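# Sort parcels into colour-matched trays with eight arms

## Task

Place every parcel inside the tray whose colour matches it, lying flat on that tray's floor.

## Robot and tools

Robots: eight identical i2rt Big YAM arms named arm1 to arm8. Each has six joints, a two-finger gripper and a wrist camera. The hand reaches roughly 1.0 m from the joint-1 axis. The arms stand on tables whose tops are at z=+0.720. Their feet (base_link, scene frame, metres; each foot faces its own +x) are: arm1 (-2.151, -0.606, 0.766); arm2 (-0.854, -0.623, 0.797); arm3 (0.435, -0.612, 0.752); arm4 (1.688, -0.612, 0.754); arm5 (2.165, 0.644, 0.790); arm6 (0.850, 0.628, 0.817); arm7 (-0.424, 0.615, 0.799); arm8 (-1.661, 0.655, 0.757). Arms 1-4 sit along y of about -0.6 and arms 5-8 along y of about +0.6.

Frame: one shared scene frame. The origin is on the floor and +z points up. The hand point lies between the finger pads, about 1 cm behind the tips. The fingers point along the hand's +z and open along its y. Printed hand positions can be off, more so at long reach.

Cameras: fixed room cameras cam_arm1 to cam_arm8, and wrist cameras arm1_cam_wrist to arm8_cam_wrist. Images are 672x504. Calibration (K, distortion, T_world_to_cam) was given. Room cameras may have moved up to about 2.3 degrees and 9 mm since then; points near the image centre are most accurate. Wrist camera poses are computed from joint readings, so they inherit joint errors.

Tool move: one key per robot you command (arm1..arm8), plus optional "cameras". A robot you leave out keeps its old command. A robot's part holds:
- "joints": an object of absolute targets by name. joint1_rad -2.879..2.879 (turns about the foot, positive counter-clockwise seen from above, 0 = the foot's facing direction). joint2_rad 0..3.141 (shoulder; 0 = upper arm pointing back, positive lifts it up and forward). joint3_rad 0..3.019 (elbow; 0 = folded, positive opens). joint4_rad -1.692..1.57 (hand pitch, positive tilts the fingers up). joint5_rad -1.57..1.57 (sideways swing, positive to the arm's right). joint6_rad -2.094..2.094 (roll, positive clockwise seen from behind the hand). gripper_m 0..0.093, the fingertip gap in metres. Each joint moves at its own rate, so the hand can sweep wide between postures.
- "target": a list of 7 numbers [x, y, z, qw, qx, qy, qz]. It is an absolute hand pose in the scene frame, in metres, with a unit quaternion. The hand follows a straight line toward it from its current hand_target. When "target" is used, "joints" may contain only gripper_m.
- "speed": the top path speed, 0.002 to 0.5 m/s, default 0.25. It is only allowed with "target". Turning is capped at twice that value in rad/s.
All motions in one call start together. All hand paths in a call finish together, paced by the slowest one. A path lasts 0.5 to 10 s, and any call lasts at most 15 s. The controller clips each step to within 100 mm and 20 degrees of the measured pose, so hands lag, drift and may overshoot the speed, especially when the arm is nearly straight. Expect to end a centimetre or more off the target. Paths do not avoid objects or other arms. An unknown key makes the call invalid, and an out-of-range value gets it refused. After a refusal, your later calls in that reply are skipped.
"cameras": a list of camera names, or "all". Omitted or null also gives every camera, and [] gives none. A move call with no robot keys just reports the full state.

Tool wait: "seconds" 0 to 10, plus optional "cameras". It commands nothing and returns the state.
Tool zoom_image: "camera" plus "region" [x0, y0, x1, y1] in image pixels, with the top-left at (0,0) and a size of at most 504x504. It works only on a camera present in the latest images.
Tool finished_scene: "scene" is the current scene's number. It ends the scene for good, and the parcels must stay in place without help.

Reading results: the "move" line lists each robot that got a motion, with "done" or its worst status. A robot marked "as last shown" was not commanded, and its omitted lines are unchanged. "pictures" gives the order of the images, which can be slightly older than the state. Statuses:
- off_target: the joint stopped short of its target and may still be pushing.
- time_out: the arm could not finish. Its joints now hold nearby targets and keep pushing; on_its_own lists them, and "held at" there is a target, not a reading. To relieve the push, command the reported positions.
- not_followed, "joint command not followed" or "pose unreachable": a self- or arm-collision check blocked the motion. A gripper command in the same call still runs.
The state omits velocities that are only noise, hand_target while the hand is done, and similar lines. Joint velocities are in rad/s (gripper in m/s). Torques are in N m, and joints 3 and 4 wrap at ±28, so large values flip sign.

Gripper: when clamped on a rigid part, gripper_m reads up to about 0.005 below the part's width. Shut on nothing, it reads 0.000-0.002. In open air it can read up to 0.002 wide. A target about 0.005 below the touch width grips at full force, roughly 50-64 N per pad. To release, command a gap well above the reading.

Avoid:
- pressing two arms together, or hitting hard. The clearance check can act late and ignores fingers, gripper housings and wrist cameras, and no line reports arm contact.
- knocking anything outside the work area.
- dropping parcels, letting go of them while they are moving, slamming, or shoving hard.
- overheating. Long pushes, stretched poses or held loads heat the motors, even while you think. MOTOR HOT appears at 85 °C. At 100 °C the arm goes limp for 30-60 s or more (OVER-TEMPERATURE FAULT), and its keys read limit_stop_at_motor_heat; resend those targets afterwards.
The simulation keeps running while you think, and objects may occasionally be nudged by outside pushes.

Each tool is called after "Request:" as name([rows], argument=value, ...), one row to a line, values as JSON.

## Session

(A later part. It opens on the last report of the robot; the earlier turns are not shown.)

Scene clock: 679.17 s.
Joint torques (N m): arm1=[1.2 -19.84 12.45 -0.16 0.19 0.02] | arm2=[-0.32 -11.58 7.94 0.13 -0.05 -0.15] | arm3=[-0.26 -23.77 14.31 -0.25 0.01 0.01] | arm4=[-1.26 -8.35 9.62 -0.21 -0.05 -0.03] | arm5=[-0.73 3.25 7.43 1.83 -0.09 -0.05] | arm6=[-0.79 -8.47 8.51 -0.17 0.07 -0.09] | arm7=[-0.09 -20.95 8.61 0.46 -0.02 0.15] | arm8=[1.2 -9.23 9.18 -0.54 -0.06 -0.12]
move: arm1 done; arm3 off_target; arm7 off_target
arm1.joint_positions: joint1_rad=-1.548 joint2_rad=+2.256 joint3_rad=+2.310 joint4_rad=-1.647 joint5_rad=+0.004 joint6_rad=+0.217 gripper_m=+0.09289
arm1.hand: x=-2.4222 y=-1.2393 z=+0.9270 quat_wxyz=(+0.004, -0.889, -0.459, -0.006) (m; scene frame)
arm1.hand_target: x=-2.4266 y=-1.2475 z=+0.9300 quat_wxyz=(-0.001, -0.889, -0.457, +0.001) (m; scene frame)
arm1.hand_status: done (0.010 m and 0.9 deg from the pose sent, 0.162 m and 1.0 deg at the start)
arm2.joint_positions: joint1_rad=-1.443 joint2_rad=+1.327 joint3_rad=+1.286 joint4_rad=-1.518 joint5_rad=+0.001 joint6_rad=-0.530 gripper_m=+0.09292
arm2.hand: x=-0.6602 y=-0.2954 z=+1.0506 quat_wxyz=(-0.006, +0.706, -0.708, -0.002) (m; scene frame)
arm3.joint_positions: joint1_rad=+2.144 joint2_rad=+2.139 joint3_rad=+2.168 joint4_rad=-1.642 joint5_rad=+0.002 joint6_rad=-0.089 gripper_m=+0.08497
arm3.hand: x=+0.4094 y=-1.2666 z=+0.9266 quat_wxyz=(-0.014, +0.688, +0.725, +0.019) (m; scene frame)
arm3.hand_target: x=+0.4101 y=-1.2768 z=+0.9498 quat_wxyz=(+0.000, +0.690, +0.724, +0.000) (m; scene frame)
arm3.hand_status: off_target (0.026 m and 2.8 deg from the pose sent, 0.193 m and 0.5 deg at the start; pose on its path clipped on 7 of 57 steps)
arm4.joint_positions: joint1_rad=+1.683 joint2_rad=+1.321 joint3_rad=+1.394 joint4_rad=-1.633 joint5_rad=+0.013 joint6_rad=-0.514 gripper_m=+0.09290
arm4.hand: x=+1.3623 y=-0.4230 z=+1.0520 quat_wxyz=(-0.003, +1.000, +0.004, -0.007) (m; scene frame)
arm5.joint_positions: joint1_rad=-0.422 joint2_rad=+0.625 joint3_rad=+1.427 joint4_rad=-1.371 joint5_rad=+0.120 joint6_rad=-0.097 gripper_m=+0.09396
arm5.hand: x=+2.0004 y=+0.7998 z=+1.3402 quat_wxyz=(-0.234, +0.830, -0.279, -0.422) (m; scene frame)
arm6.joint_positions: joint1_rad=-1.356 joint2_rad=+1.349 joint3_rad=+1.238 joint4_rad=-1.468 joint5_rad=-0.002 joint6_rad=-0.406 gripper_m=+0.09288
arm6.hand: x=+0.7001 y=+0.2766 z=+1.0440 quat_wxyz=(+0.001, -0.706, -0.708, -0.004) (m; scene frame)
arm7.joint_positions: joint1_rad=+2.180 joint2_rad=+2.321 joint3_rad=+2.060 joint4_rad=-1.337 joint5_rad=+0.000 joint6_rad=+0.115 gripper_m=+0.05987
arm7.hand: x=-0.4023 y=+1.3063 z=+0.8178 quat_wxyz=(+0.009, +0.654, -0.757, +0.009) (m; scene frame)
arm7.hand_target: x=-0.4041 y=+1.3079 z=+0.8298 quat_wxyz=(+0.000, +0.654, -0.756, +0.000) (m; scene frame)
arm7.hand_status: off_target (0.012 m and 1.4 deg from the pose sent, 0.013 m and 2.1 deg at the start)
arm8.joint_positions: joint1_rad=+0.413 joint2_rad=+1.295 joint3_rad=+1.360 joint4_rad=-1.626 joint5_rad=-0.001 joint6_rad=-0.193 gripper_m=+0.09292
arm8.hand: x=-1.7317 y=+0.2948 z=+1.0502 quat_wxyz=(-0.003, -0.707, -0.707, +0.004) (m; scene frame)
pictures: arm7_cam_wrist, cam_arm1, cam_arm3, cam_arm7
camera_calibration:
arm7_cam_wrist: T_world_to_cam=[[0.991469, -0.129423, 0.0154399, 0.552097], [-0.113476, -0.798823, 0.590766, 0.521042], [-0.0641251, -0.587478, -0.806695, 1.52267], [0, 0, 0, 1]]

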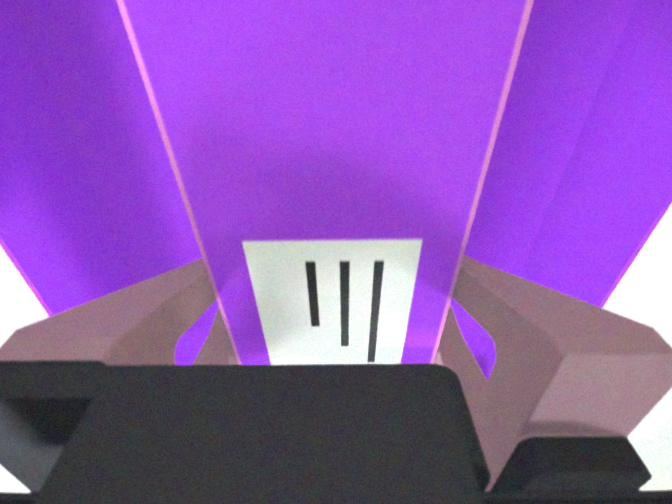

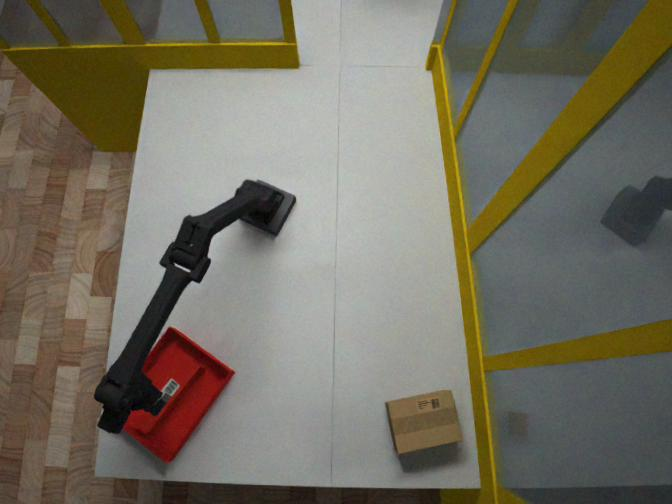

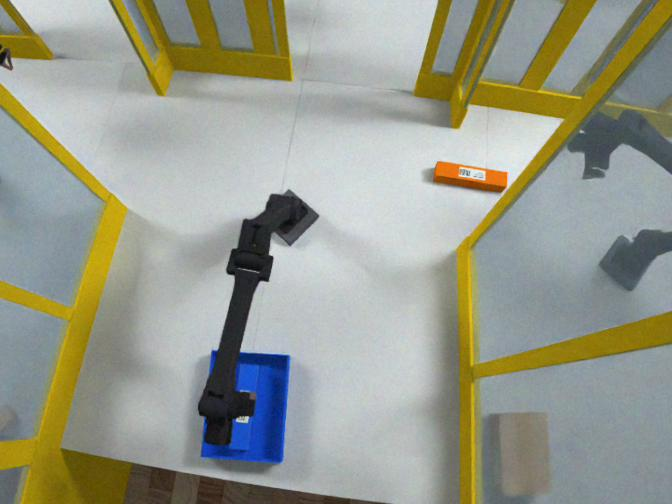

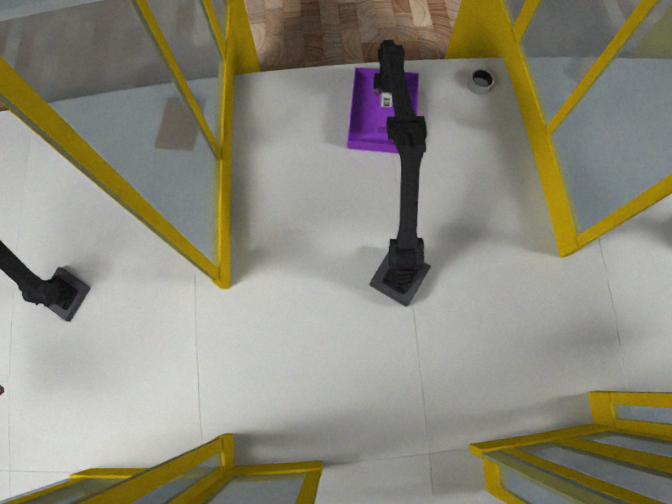

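Request:
move(arm7={"target":[-0.404,1.305,0.775,0,-0.654,0.7565,0],"speed":0.08}, arm1={"target":[-2.28,-0.92,1.08,0,0.8894,0.4571,0],"speed":0.3}, cameras=["arm7_cam_wrist","cam_arm7"])

Request:
move(arm7={"target":[-0.404,1.305,0.757,0,-0.654,0.7565,0],"speed":0.06}, arm3={"target":[0.425,-1.02,1.05,0,0.6896,0.7242,0],"speed":0.3}, cameras=["arm7_cam_wrist","cam_arm7"])

Request:
zoom_image(camera="cam_arm7", region=[330, 0, 510, 180])

Scene clock: 694.00 s.
move: arm1 off_target; arm7 off_target
arm1.hand_status: off_target (0.008 m and 2.7 deg from the pose sent, 0.382 m and 0.9 deg at the start; a joint's target at an end of its range on 24 of 65 steps)
arm7.hand_status: off_target (0.017 m and 0.9 deg from the pose sent, 0.043 m and 1.4 deg at the start)
pictures: arm7_cam_wrist, cam_arm7
camera_calibration:
arm7_cam_wrist: T_world_to_cam=[[0.991449, -0.130003, 0.0112973, 0.556764], [-0.114218, -0.822674, 0.556921, 0.596195], [-0.0631072, -0.55345, -0.830488, 1.47711], [0, 0, 0, 1]]

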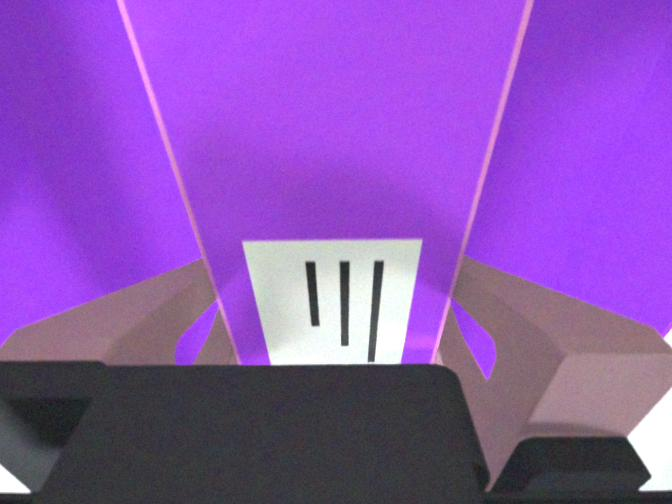

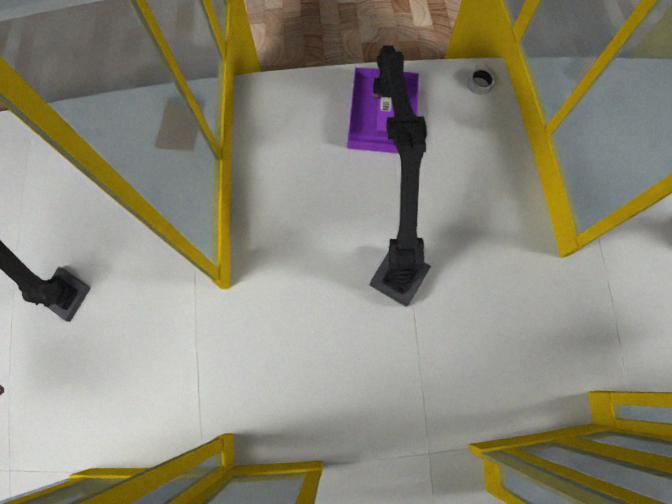

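Scene clock: 695.80 s.
Joint torques (N m): arm1=[2.32 -6.36 7.91 -0.01 0.18 0.09] | arm2=[-0.32 -11.52 7.94 0.13 -0.05 -0.15] | arm3=[0.5 -13.63 9.33 -0.25 0.02 0.16] | arm4=[-1.26 -8.29 9.62 -0.21 -0.05 -0.03] | arm5=[-1.08 2.67 7.46 1.95 -0.07 -0.03] | arm6=[-0.79 -8.41 8.53 -0.17 0.07 -0.1] | arm7=[0.03 -17.55 8.17 0.87 -0.02 0.13] | arm8=[1.08 -9.23 9.13 -0.55 -0.07 -0.11]
move: arm3 done; arm7 off_target
arm1.joint_positions: joint1_rad=-1.538 joint2_rad=+1.224 joint3_rad=+1.365 joint4_rad=-1.674 joint5_rad=+0.004 joint6_rad=+0.235 gripper_m=+0.09289
arm1.hand: x=-2.2847 y=-0.9210 z=+1.0865 quat_wxyz=(-0.016, -0.890, -0.455, +0.017) (m; scene frame)
arm2.joint_positions: joint1_rad=-1.443 joint2_rad=+1.327 joint3_rad=+1.286 joint4_rad=-1.518 joint5_rad=+0.001 joint6_rad=-0.530 gripper_m=+0.09292
arm2.hand: x=-0.6602 y=-0.2954 z=+1.0506 quat_wxyz=(-0.006, +0.706, -0.708, -0.002) (m; scene frame)
arm3.joint_positions: joint1_rad=+2.149 joint2_rad=+1.410 joint3_rad=+1.481 joint4_rad=-1.635 joint5_rad=+0.002 joint6_rad=-0.084 gripper_m=+0.08497
arm3.hand: x=+0.4195 y=-1.0241 z=+1.0454 quat_wxyz=(+0.002, +0.689, +0.725, +0.001) (m; scene frame)
arm3.hand_target: x=+0.4249 y=-1.0200 z=+1.0499 quat_wxyz=(+0.000, +0.690, +0.724, +0.000) (m; scene frame)
arm3.hand_status: done (0.008 m and 0.2 deg from the pose sent, 0.276 m and 2.7 deg at the start)
arm4.joint_positions: joint1_rad=+1.683 joint2_rad=+1.321 joint3_rad=+1.394 joint4_rad=-1.633 joint5_rad=+0.013 joint6_rad=-0.514 gripper_m=+0.09290
arm4.hand: x=+1.3623 y=-0.4230 z=+1.0520 quat_wxyz=(-0.003, +1.000, +0.004, -0.007) (m; scene frame)
arm5.joint_positions: joint1_rad=-0.422 joint2_rad=+0.625 joint3_rad=+1.427 joint4_rad=-1.371 joint5_rad=+0.120 joint6_rad=-0.097 gripper_m=+0.09396
arm5.hand: x=+2.0004 y=+0.7998 z=+1.3402 quat_wxyz=(-0.234, +0.830, -0.279, -0.422) (m; scene frame)
arm6.joint_positions: joint1_rad=-1.356 joint2_rad=+1.349 joint3_rad=+1.238 joint4_rad=-1.468 joint5_rad=-0.002 joint6_rad=-0.406 gripper_m=+0.09288
arm6.hand: x=+0.7001 y=+0.2766 z=+1.0440 quat_wxyz=(+0.001, -0.706, -0.708, -0.004) (m; scene frame)
arm7.joint_positions: joint1_rad=+2.180 joint2_rad=+2.335 joint3_rad=+1.976 joint4_rad=-1.198 joint5_rad=+0.000 joint6_rad=+0.115 gripper_m=+0.05987
arm7.hand: x=-0.4022 y=+1.3086 z=+0.7783 quat_wxyz=(-0.005, +0.654, -0.757, -0.006) (m; scene frame)
arm7.hand_target: x=-0.4041 y=+1.3044 z=+0.7573 quat_wxyz=(+0.000, +0.654, -0.756, +0.000) (m; scene frame)
arm7.hand_status: off_target (0.022 m and 1.0 deg from the pose sent, 0.034 m and 1.0 deg at the start)
arm8.joint_positions: joint1_rad=+0.413 joint2_rad=+1.295 joint3_rad=+1.360 joint4_rad=-1.626 joint5_rad=-0.001 joint6_rad=-0.193 gripper_m=+0.09292
arm8.hand: x=-1.7317 y=+0.2948 z=+1.0502 quat_wxyz=(-0.003, -0.707, -0.707, +0.004) (m; scene frame)
pictures: arm7_cam_wrist, cam_arm7
camera_calibration:
arm7_cam_wrist: T_world_to_cam=[[0.991449, -0.130007, 0.0112592, 0.556967], [-0.114225, -0.822886, 0.556606, 0.604017], [-0.0630977, -0.553133, -0.8307, 1.46625], [0, 0, 0, 1]]

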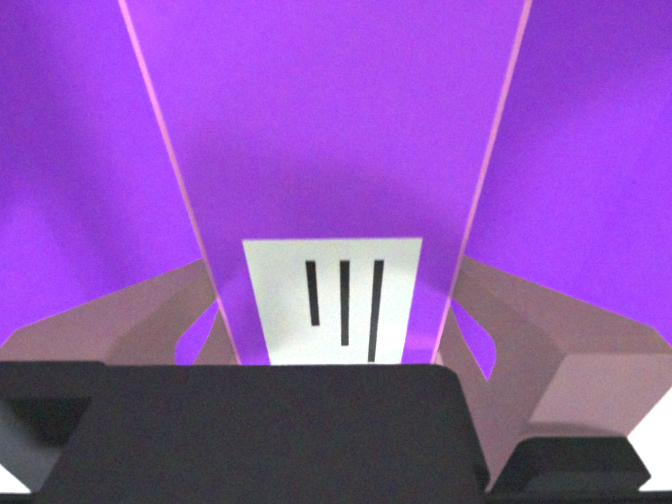

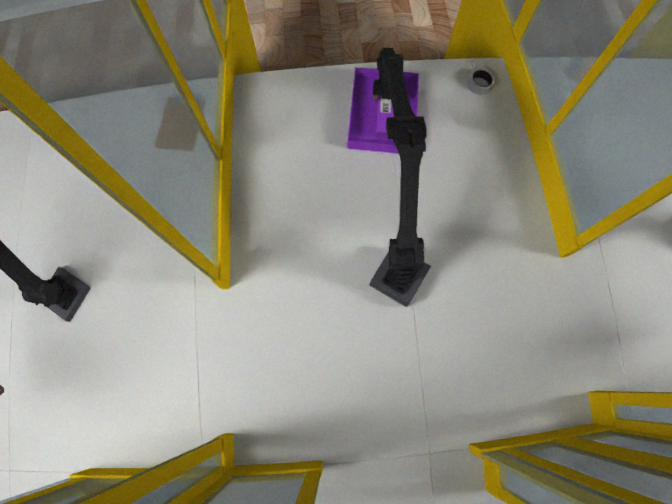

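Scaled by 2.800.

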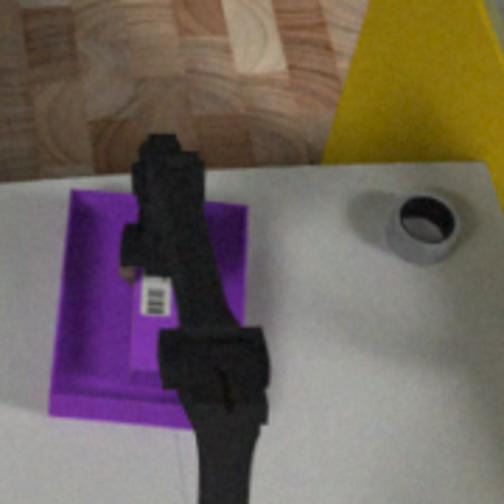

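Request:
move(arm7={"target":[-0.404,1.304,0.742,0,-0.654,0.7565,0],"speed":0.06}, arm3={"joints":{"joint1_rad":-2.15,"joint6_rad":0.38,"gripper_m":0.093}}, cameras=["cam_arm7","cam_arm3","cam_arm1"])

Request:
zoom_image(camera="cam_arm7", region=[330, 0, 510, 180])

Request:
zoom_image(camera="cam_arm3", region=[160, 320, 340, 500])

Request:
zoom_image(camera="cam_arm1", region=[80, 310, 260, 490])

Scene clock: 710.37 s.
Joint torques (N m): arm1=[2.49 -6.42 7.88 -0.12 0.21 0.08] | arm2=[-0.32 -11.58 7.94 0.13 -0.05 -0.15] | arm3=[0.26 -13.39 9.33 -0.25 -0.12 0.11] | arm4=[-1.32 -8.35 9.62 -0.23 -0.05 -0.03] | arm5=[-0.67 3.31 7.51 1.74 -0.11 -0.01] | arm6=[-0.79 -8.47 8.53 -0.14 0.07 -0.1] | arm7=[-0.15 -16.79 7.53 1.37 -0.01 0.13] | arm8=[1.32 -9.41 9.1 -0.55 -0.04 -0.11]
move: arm3 done; arm7 off_target
arm1, arm2, arm4, arm5, arm6, arm8: as last shown
arm3.joint_positions: joint1_rad=-2.161 joint2_rad=+1.410 joint3_rad=+1.481 joint4_rad=-1.635 joint5_rad=+0.006 joint6_rad=+0.366 gripper_m=+0.09298
arm3.joint_status: all done
arm3.hand: x=+0.8172 y=-0.4662 z=+1.0509 quat_wxyz=(-0.007, +0.002, -1.000, -0.001) (m; scene frame)
arm7.joint_positions: joint1_rad=+2.180 joint2_rad=+2.335 joint3_rad=+1.967 joint4_rad=-1.182 joint5_rad=+0.000 joint6_rad=+0.115 gripper_m=+0.05987
arm7.hand: x=-0.4022 y=+1.3087 z=+0.7748 quat_wxyz=(-0.008, +0.654, -0.757, -0.009) (m; scene frame)
arm7.hand_target: x=-0.4041 y=+1.3026 z=+0.7429 quat_wxyz=(+0.000, +0.654, -0.756, +0.000) (m; scene frame)
arm7.hand_status: off_target (0.033 m and 1.3 deg from the pose sent, 0.037 m and 1.0 deg at the start)
pictures: cam_arm1, cam_arm3, cam_arm7

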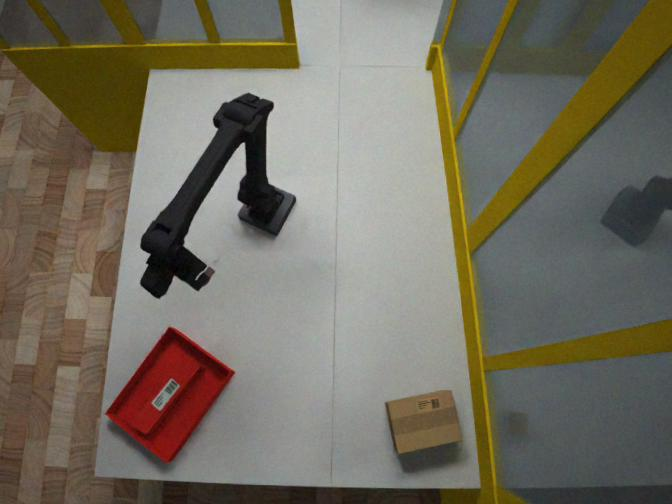

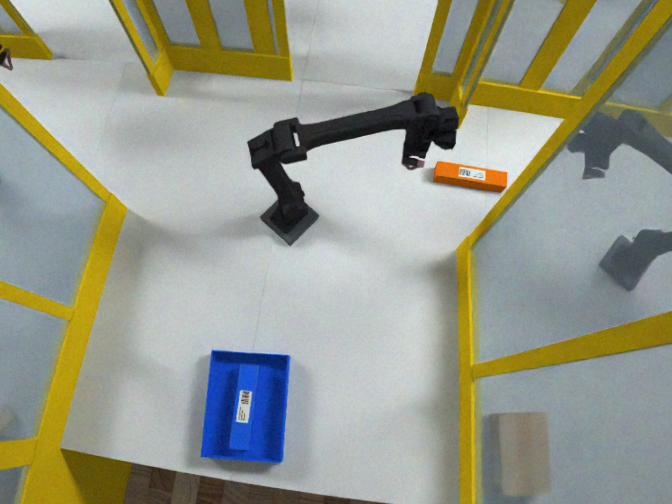

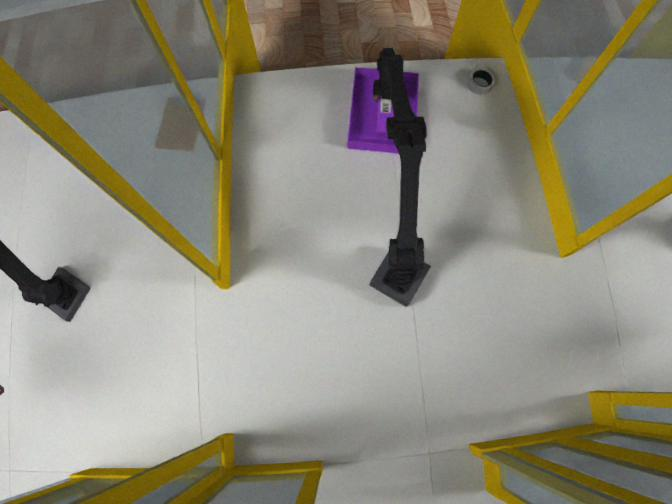

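Scaled by 2.800.

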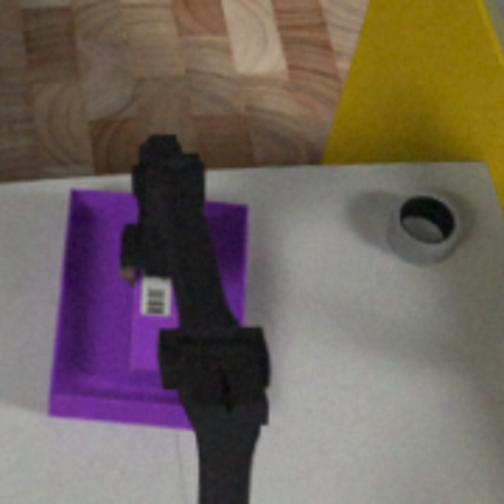

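Scaled by 2.800.

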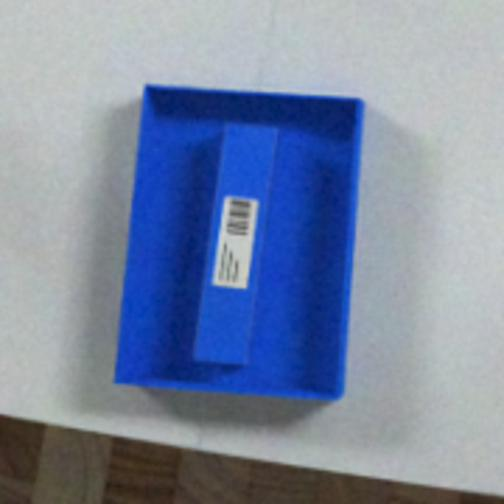

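Scaled by 2.800.

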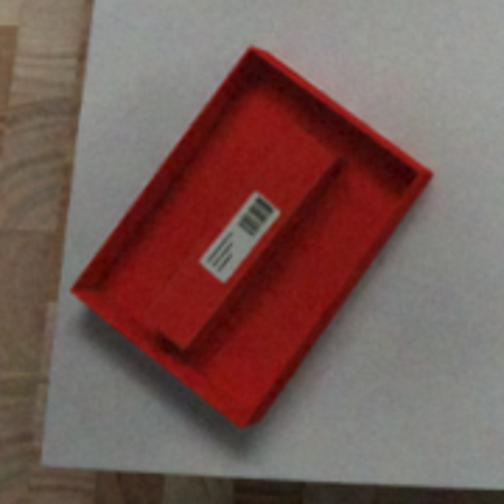

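Request:
move(arm7={"joints":{"gripper_m":0.085}}, arm3={"target":[1.05,-0.375,0.93,0,0,1,0],"speed":0.3}, cameras=["arm3_cam_wrist"])

Request:
move(arm7={"target":[-0.402,1.305,0.93,0,-0.654,0.7565,0],"speed":0.2}, cameras=["cam_arm7","arm7_cam_wrist","arm3_cam_wrist"])

Request:
zoom_image(camera="cam_arm7", region=[330, 0, 510, 180])

Scene clock: 720.97 s.
move: arm3 off_target; arm7 done
arm3.hand_status: off_target (0.022 m and 2.3 deg from the pose sent, 0.278 m and 0.8 deg at the start)
arm7.joint_status: all done
pictures: arm3_cam_wrist
camera_calibration:
arm3_cam_wrist: T_world_to_cam=[[0.000456815, -0.999645, 0.0266322, -0.405658], [-0.791581, 0.0159125, 0.610857, 0.27676], [-0.611064, -0.0213606, -0.791293, 1.47156], [0, 0, 0, 1]]

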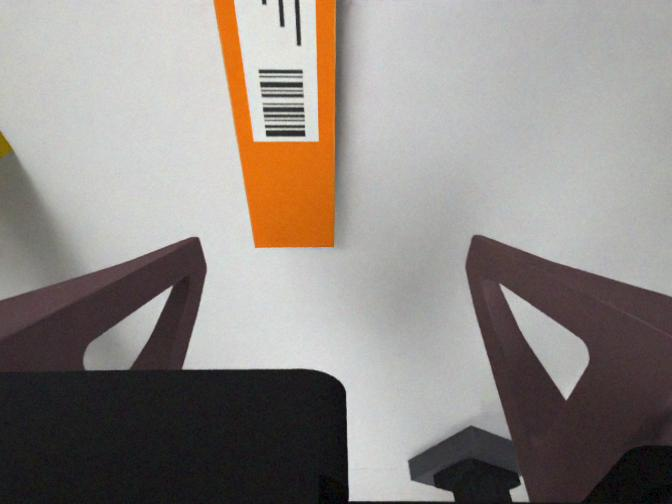

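Scene clock: 722.77 s.
Joint torques (N m): arm1=[1.96 -5.95 7.9 -0.06 0.19 0.07] | arm2=[-0.32 -11.52 7.95 0.13 -0.05 -0.15] | arm3=[-0.56 -22.83 14.2 -0.28 -0.2 0.01] | arm4=[-1.32 -8.35 9.62 -0.23 -0.05 -0.03] | arm5=[-0.67 2.73 7.38 1.78 -0.08 -0.02] | arm6=[-0.85 -8.47 8.51 -0.17 0.07 -0.1] | arm7=[-0.32 -18.32 15.57 -0.36 -0.02 0.11] | arm8=[1.03 -9.17 9.07 -0.57 -0.05 -0.1]
move: arm7 off_target
arm1.joint_positions: joint1_rad=-1.538 joint2_rad=+1.224 joint3_rad=+1.365 joint4_rad=-1.674 joint5_rad=+0.004 joint6_rad=+0.235 gripper_m=+0.09289
arm1.hand: x=-2.2847 y=-0.9210 z=+1.0865 quat_wxyz=(-0.016, -0.890, -0.455, +0.017) (m; scene frame)
arm2.joint_positions: joint1_rad=-1.443 joint2_rad=+1.327 joint3_rad=+1.286 joint4_rad=-1.518 joint5_rad=+0.001 joint6_rad=-0.530 gripper_m=+0.09292
arm2.hand: x=-0.6602 y=-0.2954 z=+1.0506 quat_wxyz=(-0.006, +0.706, -0.708, -0.002) (m; scene frame)
arm3.joint_positions: joint1_rad=-2.161 joint2_rad=+2.118 joint3_rad=+2.072 joint4_rad=-1.572 joint5_rad=+0.006 joint6_rad=+0.366 gripper_m=+0.09298
arm3.hand: x=+1.0380 y=-0.3799 z=+0.9116 quat_wxyz=(+0.018, +0.002, -1.000, +0.009) (m; scene frame)
arm4.joint_positions: joint1_rad=+1.683 joint2_rad=+1.321 joint3_rad=+1.394 joint4_rad=-1.633 joint5_rad=+0.013 joint6_rad=-0.514 gripper_m=+0.09290
arm4.hand: x=+1.3623 y=-0.4230 z=+1.0520 quat_wxyz=(-0.003, +1.000, +0.004, -0.007) (m; scene frame)
arm5.joint_positions: joint1_rad=-0.422 joint2_rad=+0.625 joint3_rad=+1.427 joint4_rad=-1.371 joint5_rad=+0.120 joint6_rad=-0.097 gripper_m=+0.09396
arm5.hand: x=+2.0004 y=+0.7998 z=+1.3402 quat_wxyz=(-0.234, +0.830, -0.279, -0.422) (m; scene frame)
arm6.joint_positions: joint1_rad=-1.356 joint2_rad=+1.349 joint3_rad=+1.238 joint4_rad=-1.468 joint5_rad=-0.002 joint6_rad=-0.406 gripper_m=+0.09288
arm6.hand: x=+0.7001 y=+0.2766 z=+1.0440 quat_wxyz=(+0.001, -0.706, -0.708, -0.004) (m; scene frame)
arm7.joint_positions: joint1_rad=+2.180 joint2_rad=+2.228 joint3_rad=+2.134 joint4_rad=-1.528 joint5_rad=+0.000 joint6_rad=+0.115 gripper_m=+0.08494
arm7.hand: x=-0.4028 y=+1.2888 z=+0.9087 quat_wxyz=(+0.017, +0.654, -0.756, +0.018) (m; scene frame)
arm7.hand_target: x=-0.4022 y=+1.3036 z=+0.9301 quat_wxyz=(+0.000, +0.654, -0.756, +0.000) (m; scene frame)
arm7.hand_status: off_target (0.027 m and 2.8 deg from the pose sent, 0.175 m and 0.6 deg at the start)
arm8.joint_positions: joint1_rad=+0.413 joint2_rad=+1.295 joint3_rad=+1.360 joint4_rad=-1.626 joint5_rad=-0.001 joint6_rad=-0.193 gripper_m=+0.09292
arm8.hand: x=-1.7317 y=+0.2948 z=+1.0502 quat_wxyz=(-0.003, -0.707, -0.707, +0.004) (m; scene frame)
pictures: arm3_cam_wrist, arm7_cam_wrist, cam_arm7
camera_calibration:
arm3_cam_wrist: T_world_to_cam=[[0.000467609, -0.999642, 0.0267701, -0.405828], [-0.791364, 0.0159959, 0.611136, 0.27624], [-0.611345, -0.0214707, -0.791073, 1.47156], [0, 0, 0, 1]]
arm7_cam_wrist: T_world_to_cam=[[0.991483, -0.129024, 0.0177466, 0.546305], [-0.113042, -0.784868, 0.609264, 0.418774], [-0.064681, -0.606081, -0.792769, 1.59677], [0, 0, 0, 1]]

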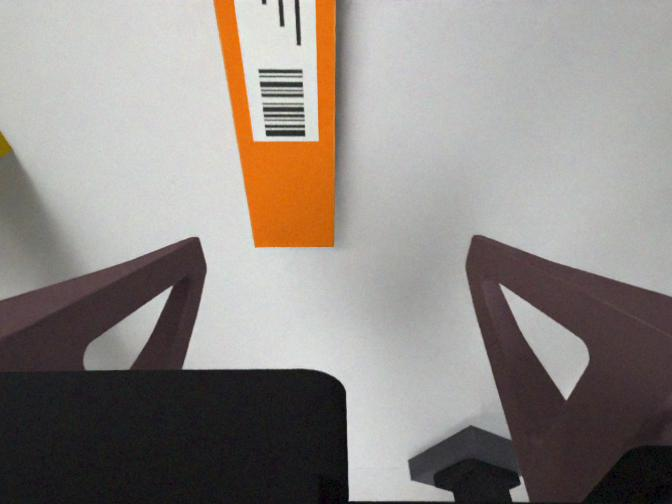

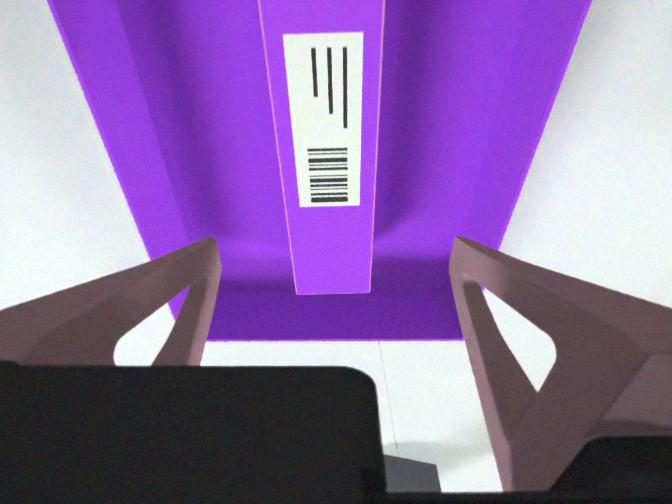

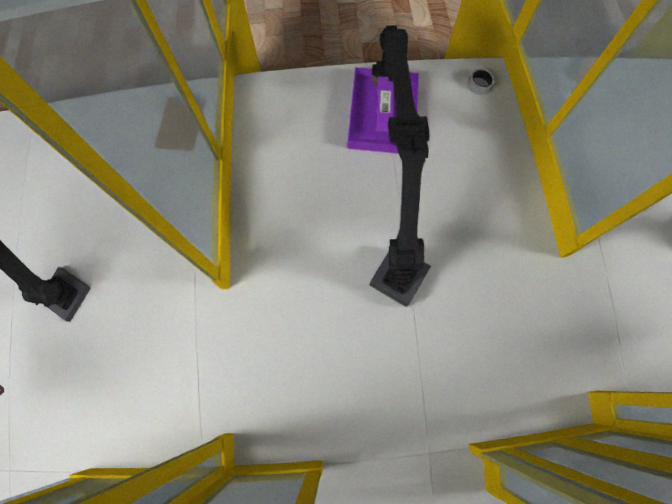

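Scaled by 2.800.

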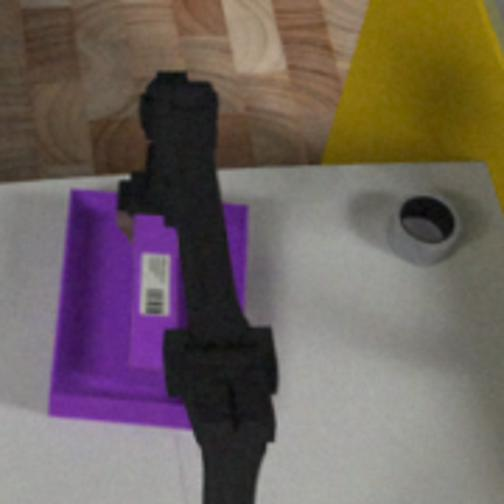

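Request:
move(arm3={"target":[1.08,-0.347,0.85,0,0,1,0],"speed":0.2}, arm7={"target":[-0.41,1.02,1.05,0,-0.654,0.7565,0],"speed":0.3}, cameras=["cam_arm7","arm3_cam_wrist"])

Request:
zoom_image(camera="cam_arm7", region=[330, 0, 510, 180])

Scene clock: 737.07 s.
Joint torques (N m): arm1=[2.08 -6.36 7.91 -0.06 0.22 0.08] | arm2=[-0.32 -11.58 7.94 0.13 -0.05 -0.15] | arm3=[0.67 -23.71 14 0.46 -0.22 0.14] | arm4=[-1.26 -8.29 9.62 -0.21 -0.05 -0.03] | arm5=[-1.03 3.02 7.56 1.77 -0.1 -0.06] | arm6=[-0.85 -8.47 8.53 -0.17 0.08 -0.1] | arm7=[-0.44 -9.35 9.09 -0.2 -0.04 0.1] | arm8=[1.2 -9.35 9.17 -0.55 -0.05 -0.1]
Heat: arm1: hottest joint3_rad 36 °C; arm2: hottest joint3_rad 37 °C; arm3: hottest joint2_rad 36 °C; arm4: hottest joint3_rad 41 °C; arm5: hottest joint3_rad 37 °C; arm6: hottest joint3_rad 35 °C; arm7: hottest joint3_rad 44 °C; arm8: hottest joint3_rad 33 °C.
move: arm3 off_target; arm7 done
arm1, arm2, arm4, arm5, arm6, arm8: as last shown
arm3.joint_positions: joint1_rad=-2.153 joint2_rad=+2.259 joint3_rad=+2.116 joint4_rad=-1.492 joint5_rad=+0.006 joint6_rad=+0.375 gripper_m=+0.09298
arm3.hand: x=+1.0648 y=-0.3639 z=+0.8368 quat_wxyz=(+0.026, +0.001, -1.000, +0.012) (m; scene frame)
arm3.hand_target: x=+1.0786 y=-0.3474 z=+0.8505 quat_wxyz=(+0.000, +0.000, -1.000, -0.001) (m; scene frame)
arm3.hand_status: off_target (0.026 m and 3.3 deg from the pose sent, 0.082 m and 2.3 deg at the start)
arm7.joint_positions: joint1_rad=+2.180 joint2_rad=+1.401 joint3_rad=+1.363 joint4_rad=-1.512 joint5_rad=+0.000 joint6_rad=+0.115 gripper_m=+0.08494
arm7.hand: x=-0.4106 y=+1.0257 z=+1.0550 quat_wxyz=(-0.008, +0.654, -0.757, -0.009) (m; scene frame)
arm7.hand_target: x=-0.4101 y=+1.0201 z=+1.0501 quat_wxyz=(+0.000, +0.654, -0.756, +0.000) (m; scene frame)
arm7.hand_status: done (0.008 m and 1.3 deg from the pose sent, 0.304 m and 2.8 deg at the start)
pictures: arm3_cam_wrist, cam_arm7
camera_calibration:
arm3_cam_wrist: T_world_to_cam=[[-0.000939132, -0.99946, 0.032855, -0.391343], [-0.781962, 0.0212134, 0.622966, 0.324897], [-0.623326, -0.0251063, -0.781559, 1.43263], [0, 0, 0, 1]]

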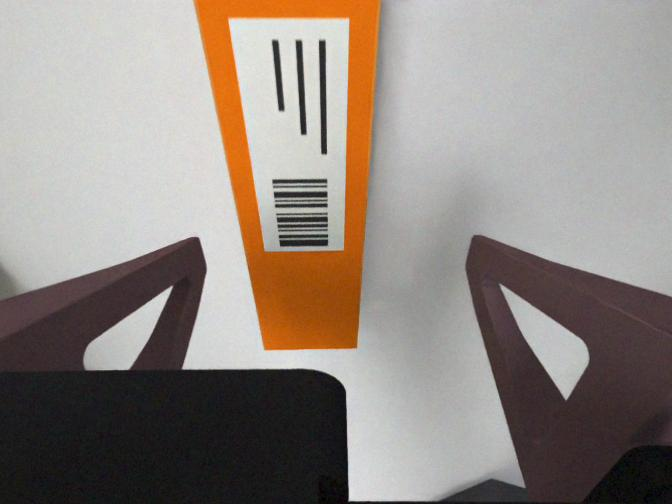

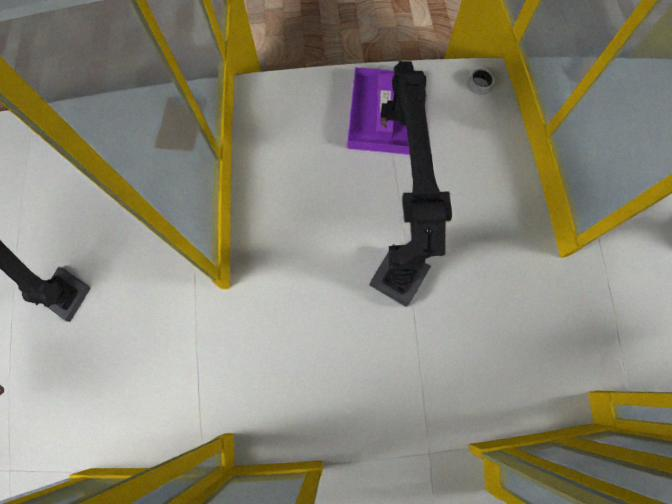

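Scaled by 2.800.

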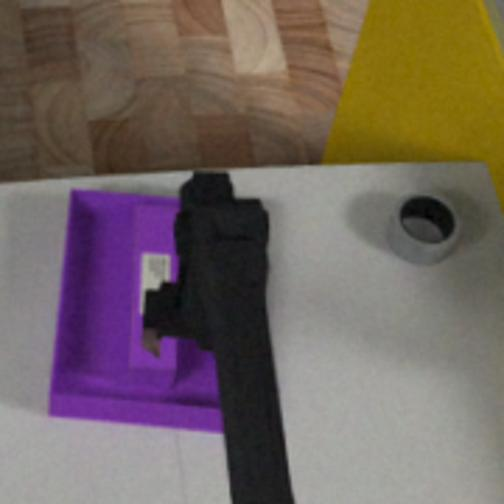

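Request:
move(arm3={"target":[1.085,-0.338,0.752,0,0,1,0],"speed":0.15}, cameras=["arm3_cam_wrist"])

Scene clock: 742.97 s.
Joint torques (N m): arm1=[2.2 -6.24 7.91 -0.06 0.18 0.09] | arm2=[-0.32 -11.58 7.94 0.13 -0.05 -0.15] | arm3=[0.62 -25.05 9.66 0.55 -0.19 0.14] | arm4=[-1.26 -8.29 9.62 -0.23 -0.05 -0.03] | arm5=[-0.5 2.73 7.45 1.76 -0.1 -0.04] | arm6=[-0.85 -8.47 8.53 -0.17 0.08 -0.09] | arm7=[-0.5 -9.47 9.02 -0.29 -0.02 0.09] | arm8=[1.08 -9.64 9.11 -0.53 -0.05 -0.11]
move: arm3 off_target
arm1, arm2, arm4, arm5, arm6, arm7, arm8: as last shown
arm3.joint_positions: joint1_rad=-2.145 joint2_rad=+2.367 joint3_rad=+2.073 joint4_rad=-1.309 joint5_rad=+0.005 joint6_rad=+0.383 gripper_m=+0.09298
arm3.hand: x=+1.0820 y=-0.3501 z=+0.7473 quat_wxyz=(+0.011, +0.002, -1.000, +0.006) (m; scene frame)
arm3.hand_target: x=+1.0847 y=-0.3380 z=+0.7522 quat_wxyz=(+0.000, +0.000, -1.000, +0.000) (m; scene frame)
arm3.hand_status: off_target (0.013 m and 1.4 deg from the pose sent, 0.091 m and 3.3 deg at the start)
pictures: arm3_cam_wrist
camera_calibration:
arm3_cam_wrist: T_world_to_cam=[[-0.00146583, -0.999778, 0.0210239, -0.365282], [-0.799965, 0.0137877, 0.599889, 0.427962], [-0.600045, -0.015939, -0.799807, 1.36542], [0, 0, 0, 1]]

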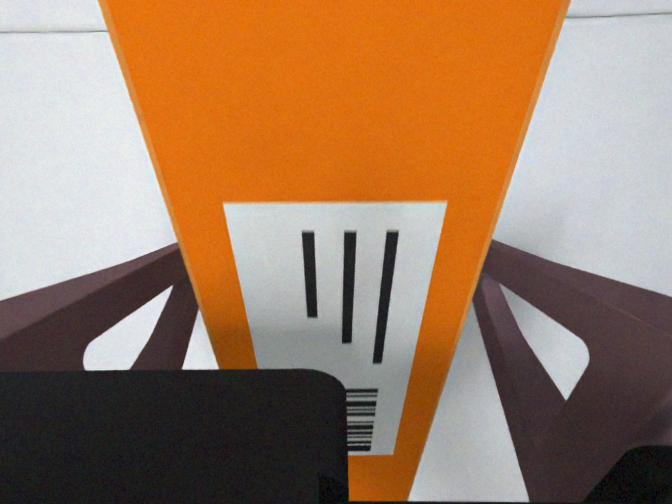

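Request:
move(arm3={"joints":{"gripper_m":0.035}}, cameras=[])

Request:
move(arm3={"target":[1.08,-0.348,0.93,0,0,1,0],"speed":0.2}, cameras=[])

Request:
move(arm3={"target":[0.80,-0.464,1.05,0,0,1,0],"speed":0.3}, cameras=[])

Request:
move(arm3={"joints":{"joint1_rad":-1.2,"joint6_rad":-1.4}}, arm6={"target":[0.82,0.35,1.1,0,0.7071,0.7071,0],"speed":0.3}, cameras=["cam_arm3","cam_arm6"])

Scene clock: 752.87 s.
move: arm3 off_target
arm3.joint_status: gripper_m off_target (ended at +0.05872, target +0.03500)
pictures: none

Scene clock: 754.67 s.
move: arm3 off_target
arm3.hand_status: off_target (0.030 m and 2.9 deg from the pose sent, 0.183 m and 1.4 deg at the start; pose on its path clipped on 12 of 54 steps; a joint's target at an end of its range on 16 of 54 steps)
pictures: none

Scene clock: 756.67 s.
move: arm3 done
arm3.hand_status: done (0.006 m and 0.2 deg from the pose sent, 0.327 m and 3.0 deg at the start)
pictures: none

Scene clock: 759.03 s.
Joint torques (N m): arm1=[2.08 -6.3 7.97 -0.14 0.2 0.09] | arm2=[-0.32 -11.58 7.94 0.13 -0.05 -0.15] | arm3=[0.21 -12.86 9.36 -0.32 -0.23 -0.21] | arm4=[-1.26 -8.35 9.62 -0.21 -0.05 -0.03] | arm5=[-0.73 3.37 7.34 1.83 -0.12 -0.05] | arm6=[0.15 -4.13 9.02 -0.16 0.11 0] | arm7=[-0.38 -9.52 9.07 -0.23 -0.03 0.1] | arm8=[1.03 -9.35 9.18 -0.57 -0.04 -0.1]
move: arm3 done; arm6 done
arm1.joint_positions: joint1_rad=-1.538 joint2_rad=+1.224 joint3_rad=+1.365 joint4_rad=-1.674 joint5_rad=+0.004 joint6_rad=+0.235 gripper_m=+0.09289
arm1.hand: x=-2.2847 y=-0.9210 z=+1.0865 quat_wxyz=(-0.016, -0.890, -0.455, +0.017) (m; scene frame)
arm2.joint_positions: joint1_rad=-1.443 joint2_rad=+1.327 joint3_rad=+1.286 joint4_rad=-1.518 joint5_rad=+0.001 joint6_rad=-0.530 gripper_m=+0.09292
arm2.hand: x=-0.6602 y=-0.2954 z=+1.0506 quat_wxyz=(-0.006, +0.706, -0.708, -0.002) (m; scene frame)
arm3.joint_positions: joint1_rad=-1.211 joint2_rad=+1.389 joint3_rad=+1.444 joint4_rad=-1.634 joint5_rad=+0.004 joint6_rad=-1.383 gripper_m=+0.05874
arm3.joint_status: all done
arm3.hand: x=+0.5339 y=-0.2267 z=+1.0451 quat_wxyz=(+0.000, +0.976, -0.217, +0.004) (m; scene frame)
arm4.joint_positions: joint1_rad=+1.683 joint2_rad=+1.321 joint3_rad=+1.394 joint4_rad=-1.633 joint5_rad=+0.013 joint6_rad=-0.514 gripper_m=+0.09290
arm4.hand: x=+1.3623 y=-0.4230 z=+1.0520 quat_wxyz=(-0.003, +1.000, +0.004, -0.007) (m; scene frame)
arm5.joint_positions: joint1_rad=-0.422 joint2_rad=+0.625 joint3_rad=+1.427 joint4_rad=-1.371 joint5_rad=+0.120 joint6_rad=-0.097 gripper_m=+0.09396
arm5.hand: x=+2.0004 y=+0.7998 z=+1.3402 quat_wxyz=(-0.234, +0.830, -0.279, -0.422) (m; scene frame)
arm6.joint_positions: joint1_rad=-1.070 joint2_rad=+1.073 joint3_rad=+1.150 joint4_rad=-1.649 joint5_rad=-0.002 joint6_rad=-0.117 gripper_m=+0.09288
arm6.hand: x=+0.8175 y=+0.3490 z=+1.0965 quat_wxyz=(-0.001, -0.707, -0.707, -0.001) (m; scene frame)
arm6.hand_target: x=+0.8199 y=+0.3500 z=+1.1000 quat_wxyz=(+0.000, -0.707, -0.707, +0.000) (m; scene frame)
arm6.hand_status: done (0.004 m and 0.1 deg from the pose sent, 0.151 m and 0.4 deg at the start)
arm7.joint_positions: joint1_rad=+2.180 joint2_rad=+1.401 joint3_rad=+1.363 joint4_rad=-1.512 joint5_rad=+0.000 joint6_rad=+0.115 gripper_m=+0.08494
arm7.hand: x=-0.4106 y=+1.0257 z=+1.0550 quat_wxyz=(-0.008, +0.654, -0.757, -0.009) (m; scene frame)
arm8.joint_positions: joint1_rad=+0.413 joint2_rad=+1.295 joint3_rad=+1.360 joint4_rad=-1.626 joint5_rad=-0.001 joint6_rad=-0.193 gripper_m=+0.09292
arm8.hand: x=-1.7317 y=+0.2948 z=+1.0502 quat_wxyz=(-0.003, -0.707, -0.707, +0.004) (m; scene frame)
pictures: cam_arm3, cam_arm6

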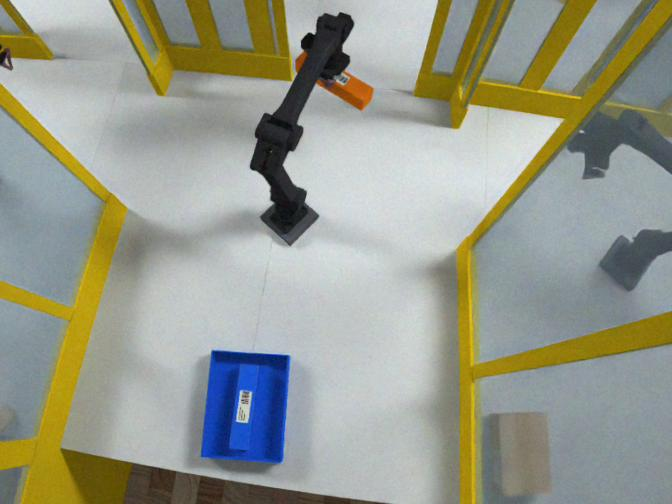

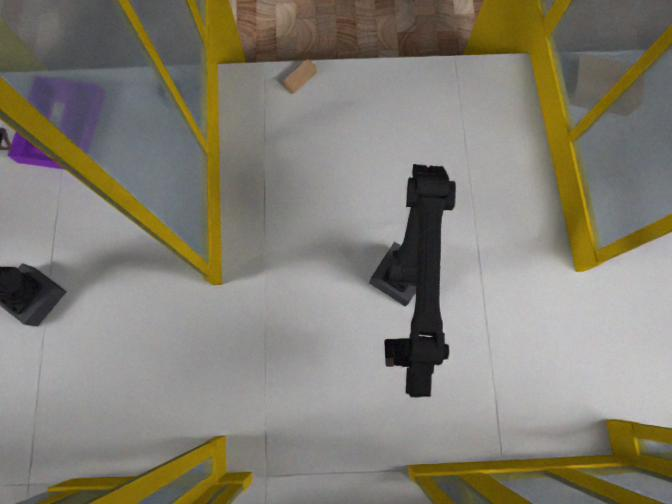

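Place orange at the gap; also position arm5 (tray view later).

Request:
move(arm3={"target":[0.585,-0.24,0.99,0,-0.7071,0.7071,0],"speed":0.3}, cameras=[])

Request:
move(arm3={"target":[0.588,0.01,0.9,0,-0.7071,0.7071,0],"speed":0.3}, cameras=[])

Request:
move(arm3={"target":[0.588,0.006,0.765,0,-0.7071,0.7071,0],"speed":0.12}, cameras=[])

Request:
move(arm3={"target":[0.588,0.006,0.742,0,-0.7071,0.7071,0],"speed":0.06}, cameras=["arm3_cam_wrist"])

Scene clock: 768.47 s.
move: arm3 done
arm3.hand_status: done (0.008 m and 1.7 deg from the pose sent, 0.076 m and 64.9 deg at the start)
pictures: none

Scene clock: 770.40 s.
move: arm3 off_target
arm3.hand_status: off_target (0.027 m and 2.6 deg from the pose sent, 0.270 m and 1.7 deg at the start)
pictures: none

Scene clock: 772.17 s.
move: arm3 done
arm3.hand_status: done (0.008 m and 0.9 deg from the pose sent, 0.115 m and 2.6 deg at the start)
pictures: none

Scene clock: 773.23 s.
Joint torques (N m): arm1=[2.43 -6.3 7.97 -0.05 0.2 0.07] | arm2=[-0.32 -11.52 7.94 0.13 -0.06 -0.15] | arm3=[0.09 -22.12 8.49 0.69 -0.15 0.13] | arm4=[-1.26 -8.29 9.62 -0.21 -0.05 -0.03] | arm5=[-0.79 3.37 7.46 1.83 -0.11 -0.04] | arm6=[0.09 -4.07 9.02 -0.17 0.1 0] | arm7=[-0.32 -9.47 9.07 -0.28 -0.04 0.08] | arm8=[1.03 -9.17 9.13 -0.54 -0.06 -0.1]
move: arm3 done
arm1.joint_positions: joint1_rad=-1.538 joint2_rad=+1.224 joint3_rad=+1.365 joint4_rad=-1.674 joint5_rad=+0.004 joint6_rad=+0.235 gripper_m=+0.09289
arm1.hand: x=-2.2847 y=-0.9210 z=+1.0865 quat_wxyz=(-0.016, -0.890, -0.455, +0.017) (m; scene frame)
arm2.joint_positions: joint1_rad=-1.443 joint2_rad=+1.327 joint3_rad=+1.286 joint4_rad=-1.518 joint5_rad=+0.001 joint6_rad=-0.530 gripper_m=+0.09292
arm2.hand: x=-0.6602 y=-0.2954 z=+1.0506 quat_wxyz=(-0.006, +0.706, -0.708, -0.002) (m; scene frame)
arm3.joint_positions: joint1_rad=-1.212 joint2_rad=+2.174 joint3_rad=+1.723 joint4_rad=-1.135 joint5_rad=-0.004 joint6_rad=-0.259 gripper_m=+0.05873
arm3.hand: x=+0.5929 y=+0.0010 z=+0.7476 quat_wxyz=(+0.004, +0.709, -0.705, +0.002) (m; scene frame)
arm3.hand_target: x=+0.5878 y=+0.0058 z=+0.7420 quat_wxyz=(+0.000, +0.707, -0.707, +0.000) (m; scene frame)
arm3.hand_status: done (0.009 m and 0.6 deg from the pose sent, 0.025 m and 0.9 deg at the start)
arm4.joint_positions: joint1_rad=+1.683 joint2_rad=+1.321 joint3_rad=+1.394 joint4_rad=-1.633 joint5_rad=+0.013 joint6_rad=-0.514 gripper_m=+0.09290
arm4.hand: x=+1.3623 y=-0.4230 z=+1.0520 quat_wxyz=(-0.003, +1.000, +0.004, -0.007) (m; scene frame)
arm5.joint_positions: joint1_rad=-0.422 joint2_rad=+0.625 joint3_rad=+1.427 joint4_rad=-1.371 joint5_rad=+0.120 joint6_rad=-0.097 gripper_m=+0.09396
arm5.hand: x=+2.0004 y=+0.7998 z=+1.3402 quat_wxyz=(-0.234, +0.830, -0.279, -0.422) (m; scene frame)
arm6.joint_positions: joint1_rad=-1.070 joint2_rad=+1.073 joint3_rad=+1.150 joint4_rad=-1.649 joint5_rad=-0.002 joint6_rad=-0.116 gripper_m=+0.09288
arm6.hand: x=+0.8175 y=+0.3490 z=+1.0965 quat_wxyz=(-0.001, -0.707, -0.707, -0.001) (m; scene frame)
arm7.joint_positions: joint1_rad=+2.180 joint2_rad=+1.401 joint3_rad=+1.363 joint4_rad=-1.512 joint5_rad=+0.000 joint6_rad=+0.115 gripper_m=+0.08494
arm7.hand: x=-0.4106 y=+1.0257 z=+1.0550 quat_wxyz=(-0.008, +0.654, -0.757, -0.009) (m; scene frame)
arm8.joint_positions: joint1_rad=+0.413 joint2_rad=+1.295 joint3_rad=+1.360 joint4_rad=-1.626 joint5_rad=-0.001 joint6_rad=-0.193 gripper_m=+0.09292
arm8.hand: x=-1.7317 y=+0.2948 z=+1.0502 quat_wxyz=(-0.003, -0.707, -0.707, +0.004) (m; scene frame)
pictures: arm3_cam_wrist
camera_calibration:
arm3_cam_wrist: T_world_to_cam=[[0.999971, 0.0016449, 0.00745542, -0.599616], [-0.00305712, -0.808542, 0.58843, -0.431412], [0.00699593, -0.588436, -0.808513, 0.724867], [0, 0, 0, 1]]

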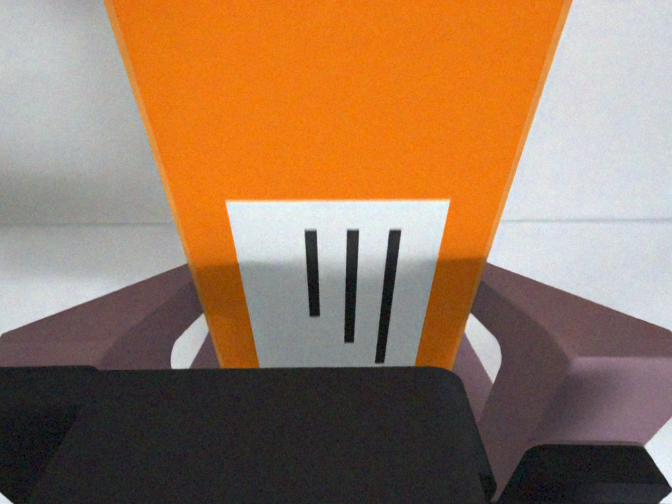

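Request:
move(arm3={"joints":{"gripper_m":0.093}}, cameras=[])

Request:
move(arm3={"target":[0.59,0.004,0.92,0,-0.7071,0.7071,0],"speed":0.2}, arm6={"target":[0.68,0.25,1.0,0,0.7071,0.7071,0],"speed":0.3}, cameras=[])

Request:
move(arm3={"target":[0.5,-0.3,1.05,0,-0.7071,0.7071,0],"speed":0.35}, cameras=[])

Request:
move(arm6={"target":[0.592,-0.015,0.94,0,0.7071,0.7071,0],"speed":0.3}, cameras=["arm6_cam_wrist"])

Scene clock: 781.57 s.
move: arm3 done
arm3.joint_status: all done
pictures: none

Scene clock: 783.33 s.
move: arm3 off_target; arm6 off_target
arm3.hand_status: off_target (0.031 m and 3.2 deg from the pose sent, 0.173 m and 0.5 deg at the start; pose on its path clipped on 1 of 53 steps)
arm6.hand_status: off_target (0.029 m and 3.5 deg from the pose sent, 0.195 m and 0.1 deg at the start)
pictures: none

Scene clock: 785.17 s.
move: arm3 done
arm3.hand_status: done (0.005 m and 0.6 deg from the pose sent, 0.341 m and 3.2 deg at the start)
pictures: none

Scene clock: 787.27 s.
Joint torques (N m): arm1=[2.49 -6.01 7.94 -0.05 0.19 0.05] | arm2=[-0.32 -11.58 7.94 0.13 -0.05 -0.15] | arm3=[0.67 -8.94 9.26 -0.21 -0.15 0.14] | arm4=[-1.26 -8.35 9.62 -0.21 -0.05 -0.03] | arm5=[-0.32 2.96 7.54 1.77 -0.09 -0.04] | arm6=[0.15 -17.03 13.09 -0.24 -0.05 0] | arm7=[-0.44 -9.58 9.02 -0.28 -0.02 0.1] | arm8=[1.08 -9.35 9.13 -0.55 -0.07 -0.1]
move: arm6 off_target
arm1.joint_positions: joint1_rad=-1.538 joint2_rad=+1.224 joint3_rad=+1.365 joint4_rad=-1.674 joint5_rad=+0.004 joint6_rad=+0.235 gripper_m=+0.09289
arm1.hand: x=-2.2847 y=-0.9210 z=+1.0865 quat_wxyz=(-0.016, -0.890, -0.455, +0.017) (m; scene frame)
arm2.joint_positions: joint1_rad=-1.443 joint2_rad=+1.327 joint3_rad=+1.286 joint4_rad=-1.518 joint5_rad=+0.001 joint6_rad=-0.530 gripper_m=+0.09292
arm2.hand: x=-0.6602 y=-0.2954 z=+1.0506 quat_wxyz=(-0.006, +0.706, -0.708, -0.002) (m; scene frame)
arm3.joint_positions: joint1_rad=-1.184 joint2_rad=+1.183 joint3_rad=+1.275 joint4_rad=-1.659 joint5_rad=-0.004 joint6_rad=-0.226 gripper_m=+0.09297
arm3.hand: x=+0.5052 y=-0.2987 z=+1.0496 quat_wxyz=(-0.004, +0.708, -0.707, -0.003) (m; scene frame)
arm4.joint_positions: joint1_rad=+1.683 joint2_rad=+1.321 joint3_rad=+1.394 joint4_rad=-1.633 joint5_rad=+0.013 joint6_rad=-0.514 gripper_m=+0.09290
arm4.hand: x=+1.3623 y=-0.4230 z=+1.0520 quat_wxyz=(-0.003, +1.000, +0.004, -0.007) (m; scene frame)
arm5.joint_positions: joint1_rad=-0.422 joint2_rad=+0.625 joint3_rad=+1.427 joint4_rad=-1.371 joint5_rad=+0.120 joint6_rad=-0.097 gripper_m=+0.09396
arm5.hand: x=+2.0004 y=+0.7998 z=+1.3402 quat_wxyz=(-0.234, +0.830, -0.279, -0.422) (m; scene frame)
arm6.joint_positions: joint1_rad=-1.344 joint2_rad=+2.227 joint3_rad=+2.141 joint4_rad=-1.517 joint5_rad=+0.001 joint6_rad=-0.391 gripper_m=+0.09288
arm6.hand: x=+0.5911 y=+0.0006 z=+0.9280 quat_wxyz=(+0.007, -0.707, -0.707, -0.015) (m; scene frame)
arm6.hand_target: x=+0.5925 y=-0.0142 z=+0.9403 quat_wxyz=(+0.000, -0.707, -0.707, +0.001) (m; scene frame)
arm6.hand_status: off_target (0.020 m and 1.8 deg from the pose sent, 0.304 m and 3.5 deg at the start)
arm7.joint_positions: joint1_rad=+2.180 joint2_rad=+1.401 joint3_rad=+1.363 joint4_rad=-1.512 joint5_rad=+0.000 joint6_rad=+0.115 gripper_m=+0.08494
arm7.hand: x=-0.4106 y=+1.0257 z=+1.0550 quat_wxyz=(-0.008, +0.654, -0.757, -0.009) (m; scene frame)
arm8.joint_positions: joint1_rad=+0.413 joint2_rad=+1.295 joint3_rad=+1.360 joint4_rad=-1.626 joint5_rad=-0.001 joint6_rad=-0.193 gripper_m=+0.09292
arm8.hand: x=-1.7317 y=+0.2948 z=+1.0502 quat_wxyz=(-0.003, -0.707, -0.707, +0.004) (m; scene frame)
pictures: arm6_cam_wrist
camera_calibration:
arm6_cam_wrist: T_world_to_cam=[[-0.999965, -0.00683359, -0.00477143, 0.594032], [-0.00832991, 0.80034, 0.599488, -0.546019], [-0.000277887, 0.599507, -0.80037, 0.866918], [0, 0, 0, 1]]

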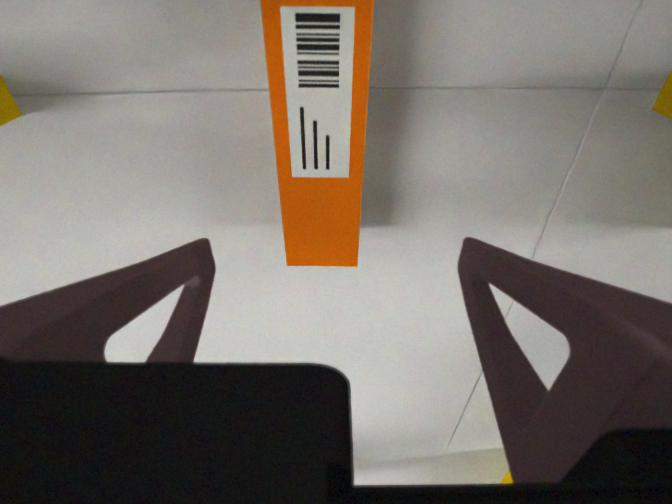

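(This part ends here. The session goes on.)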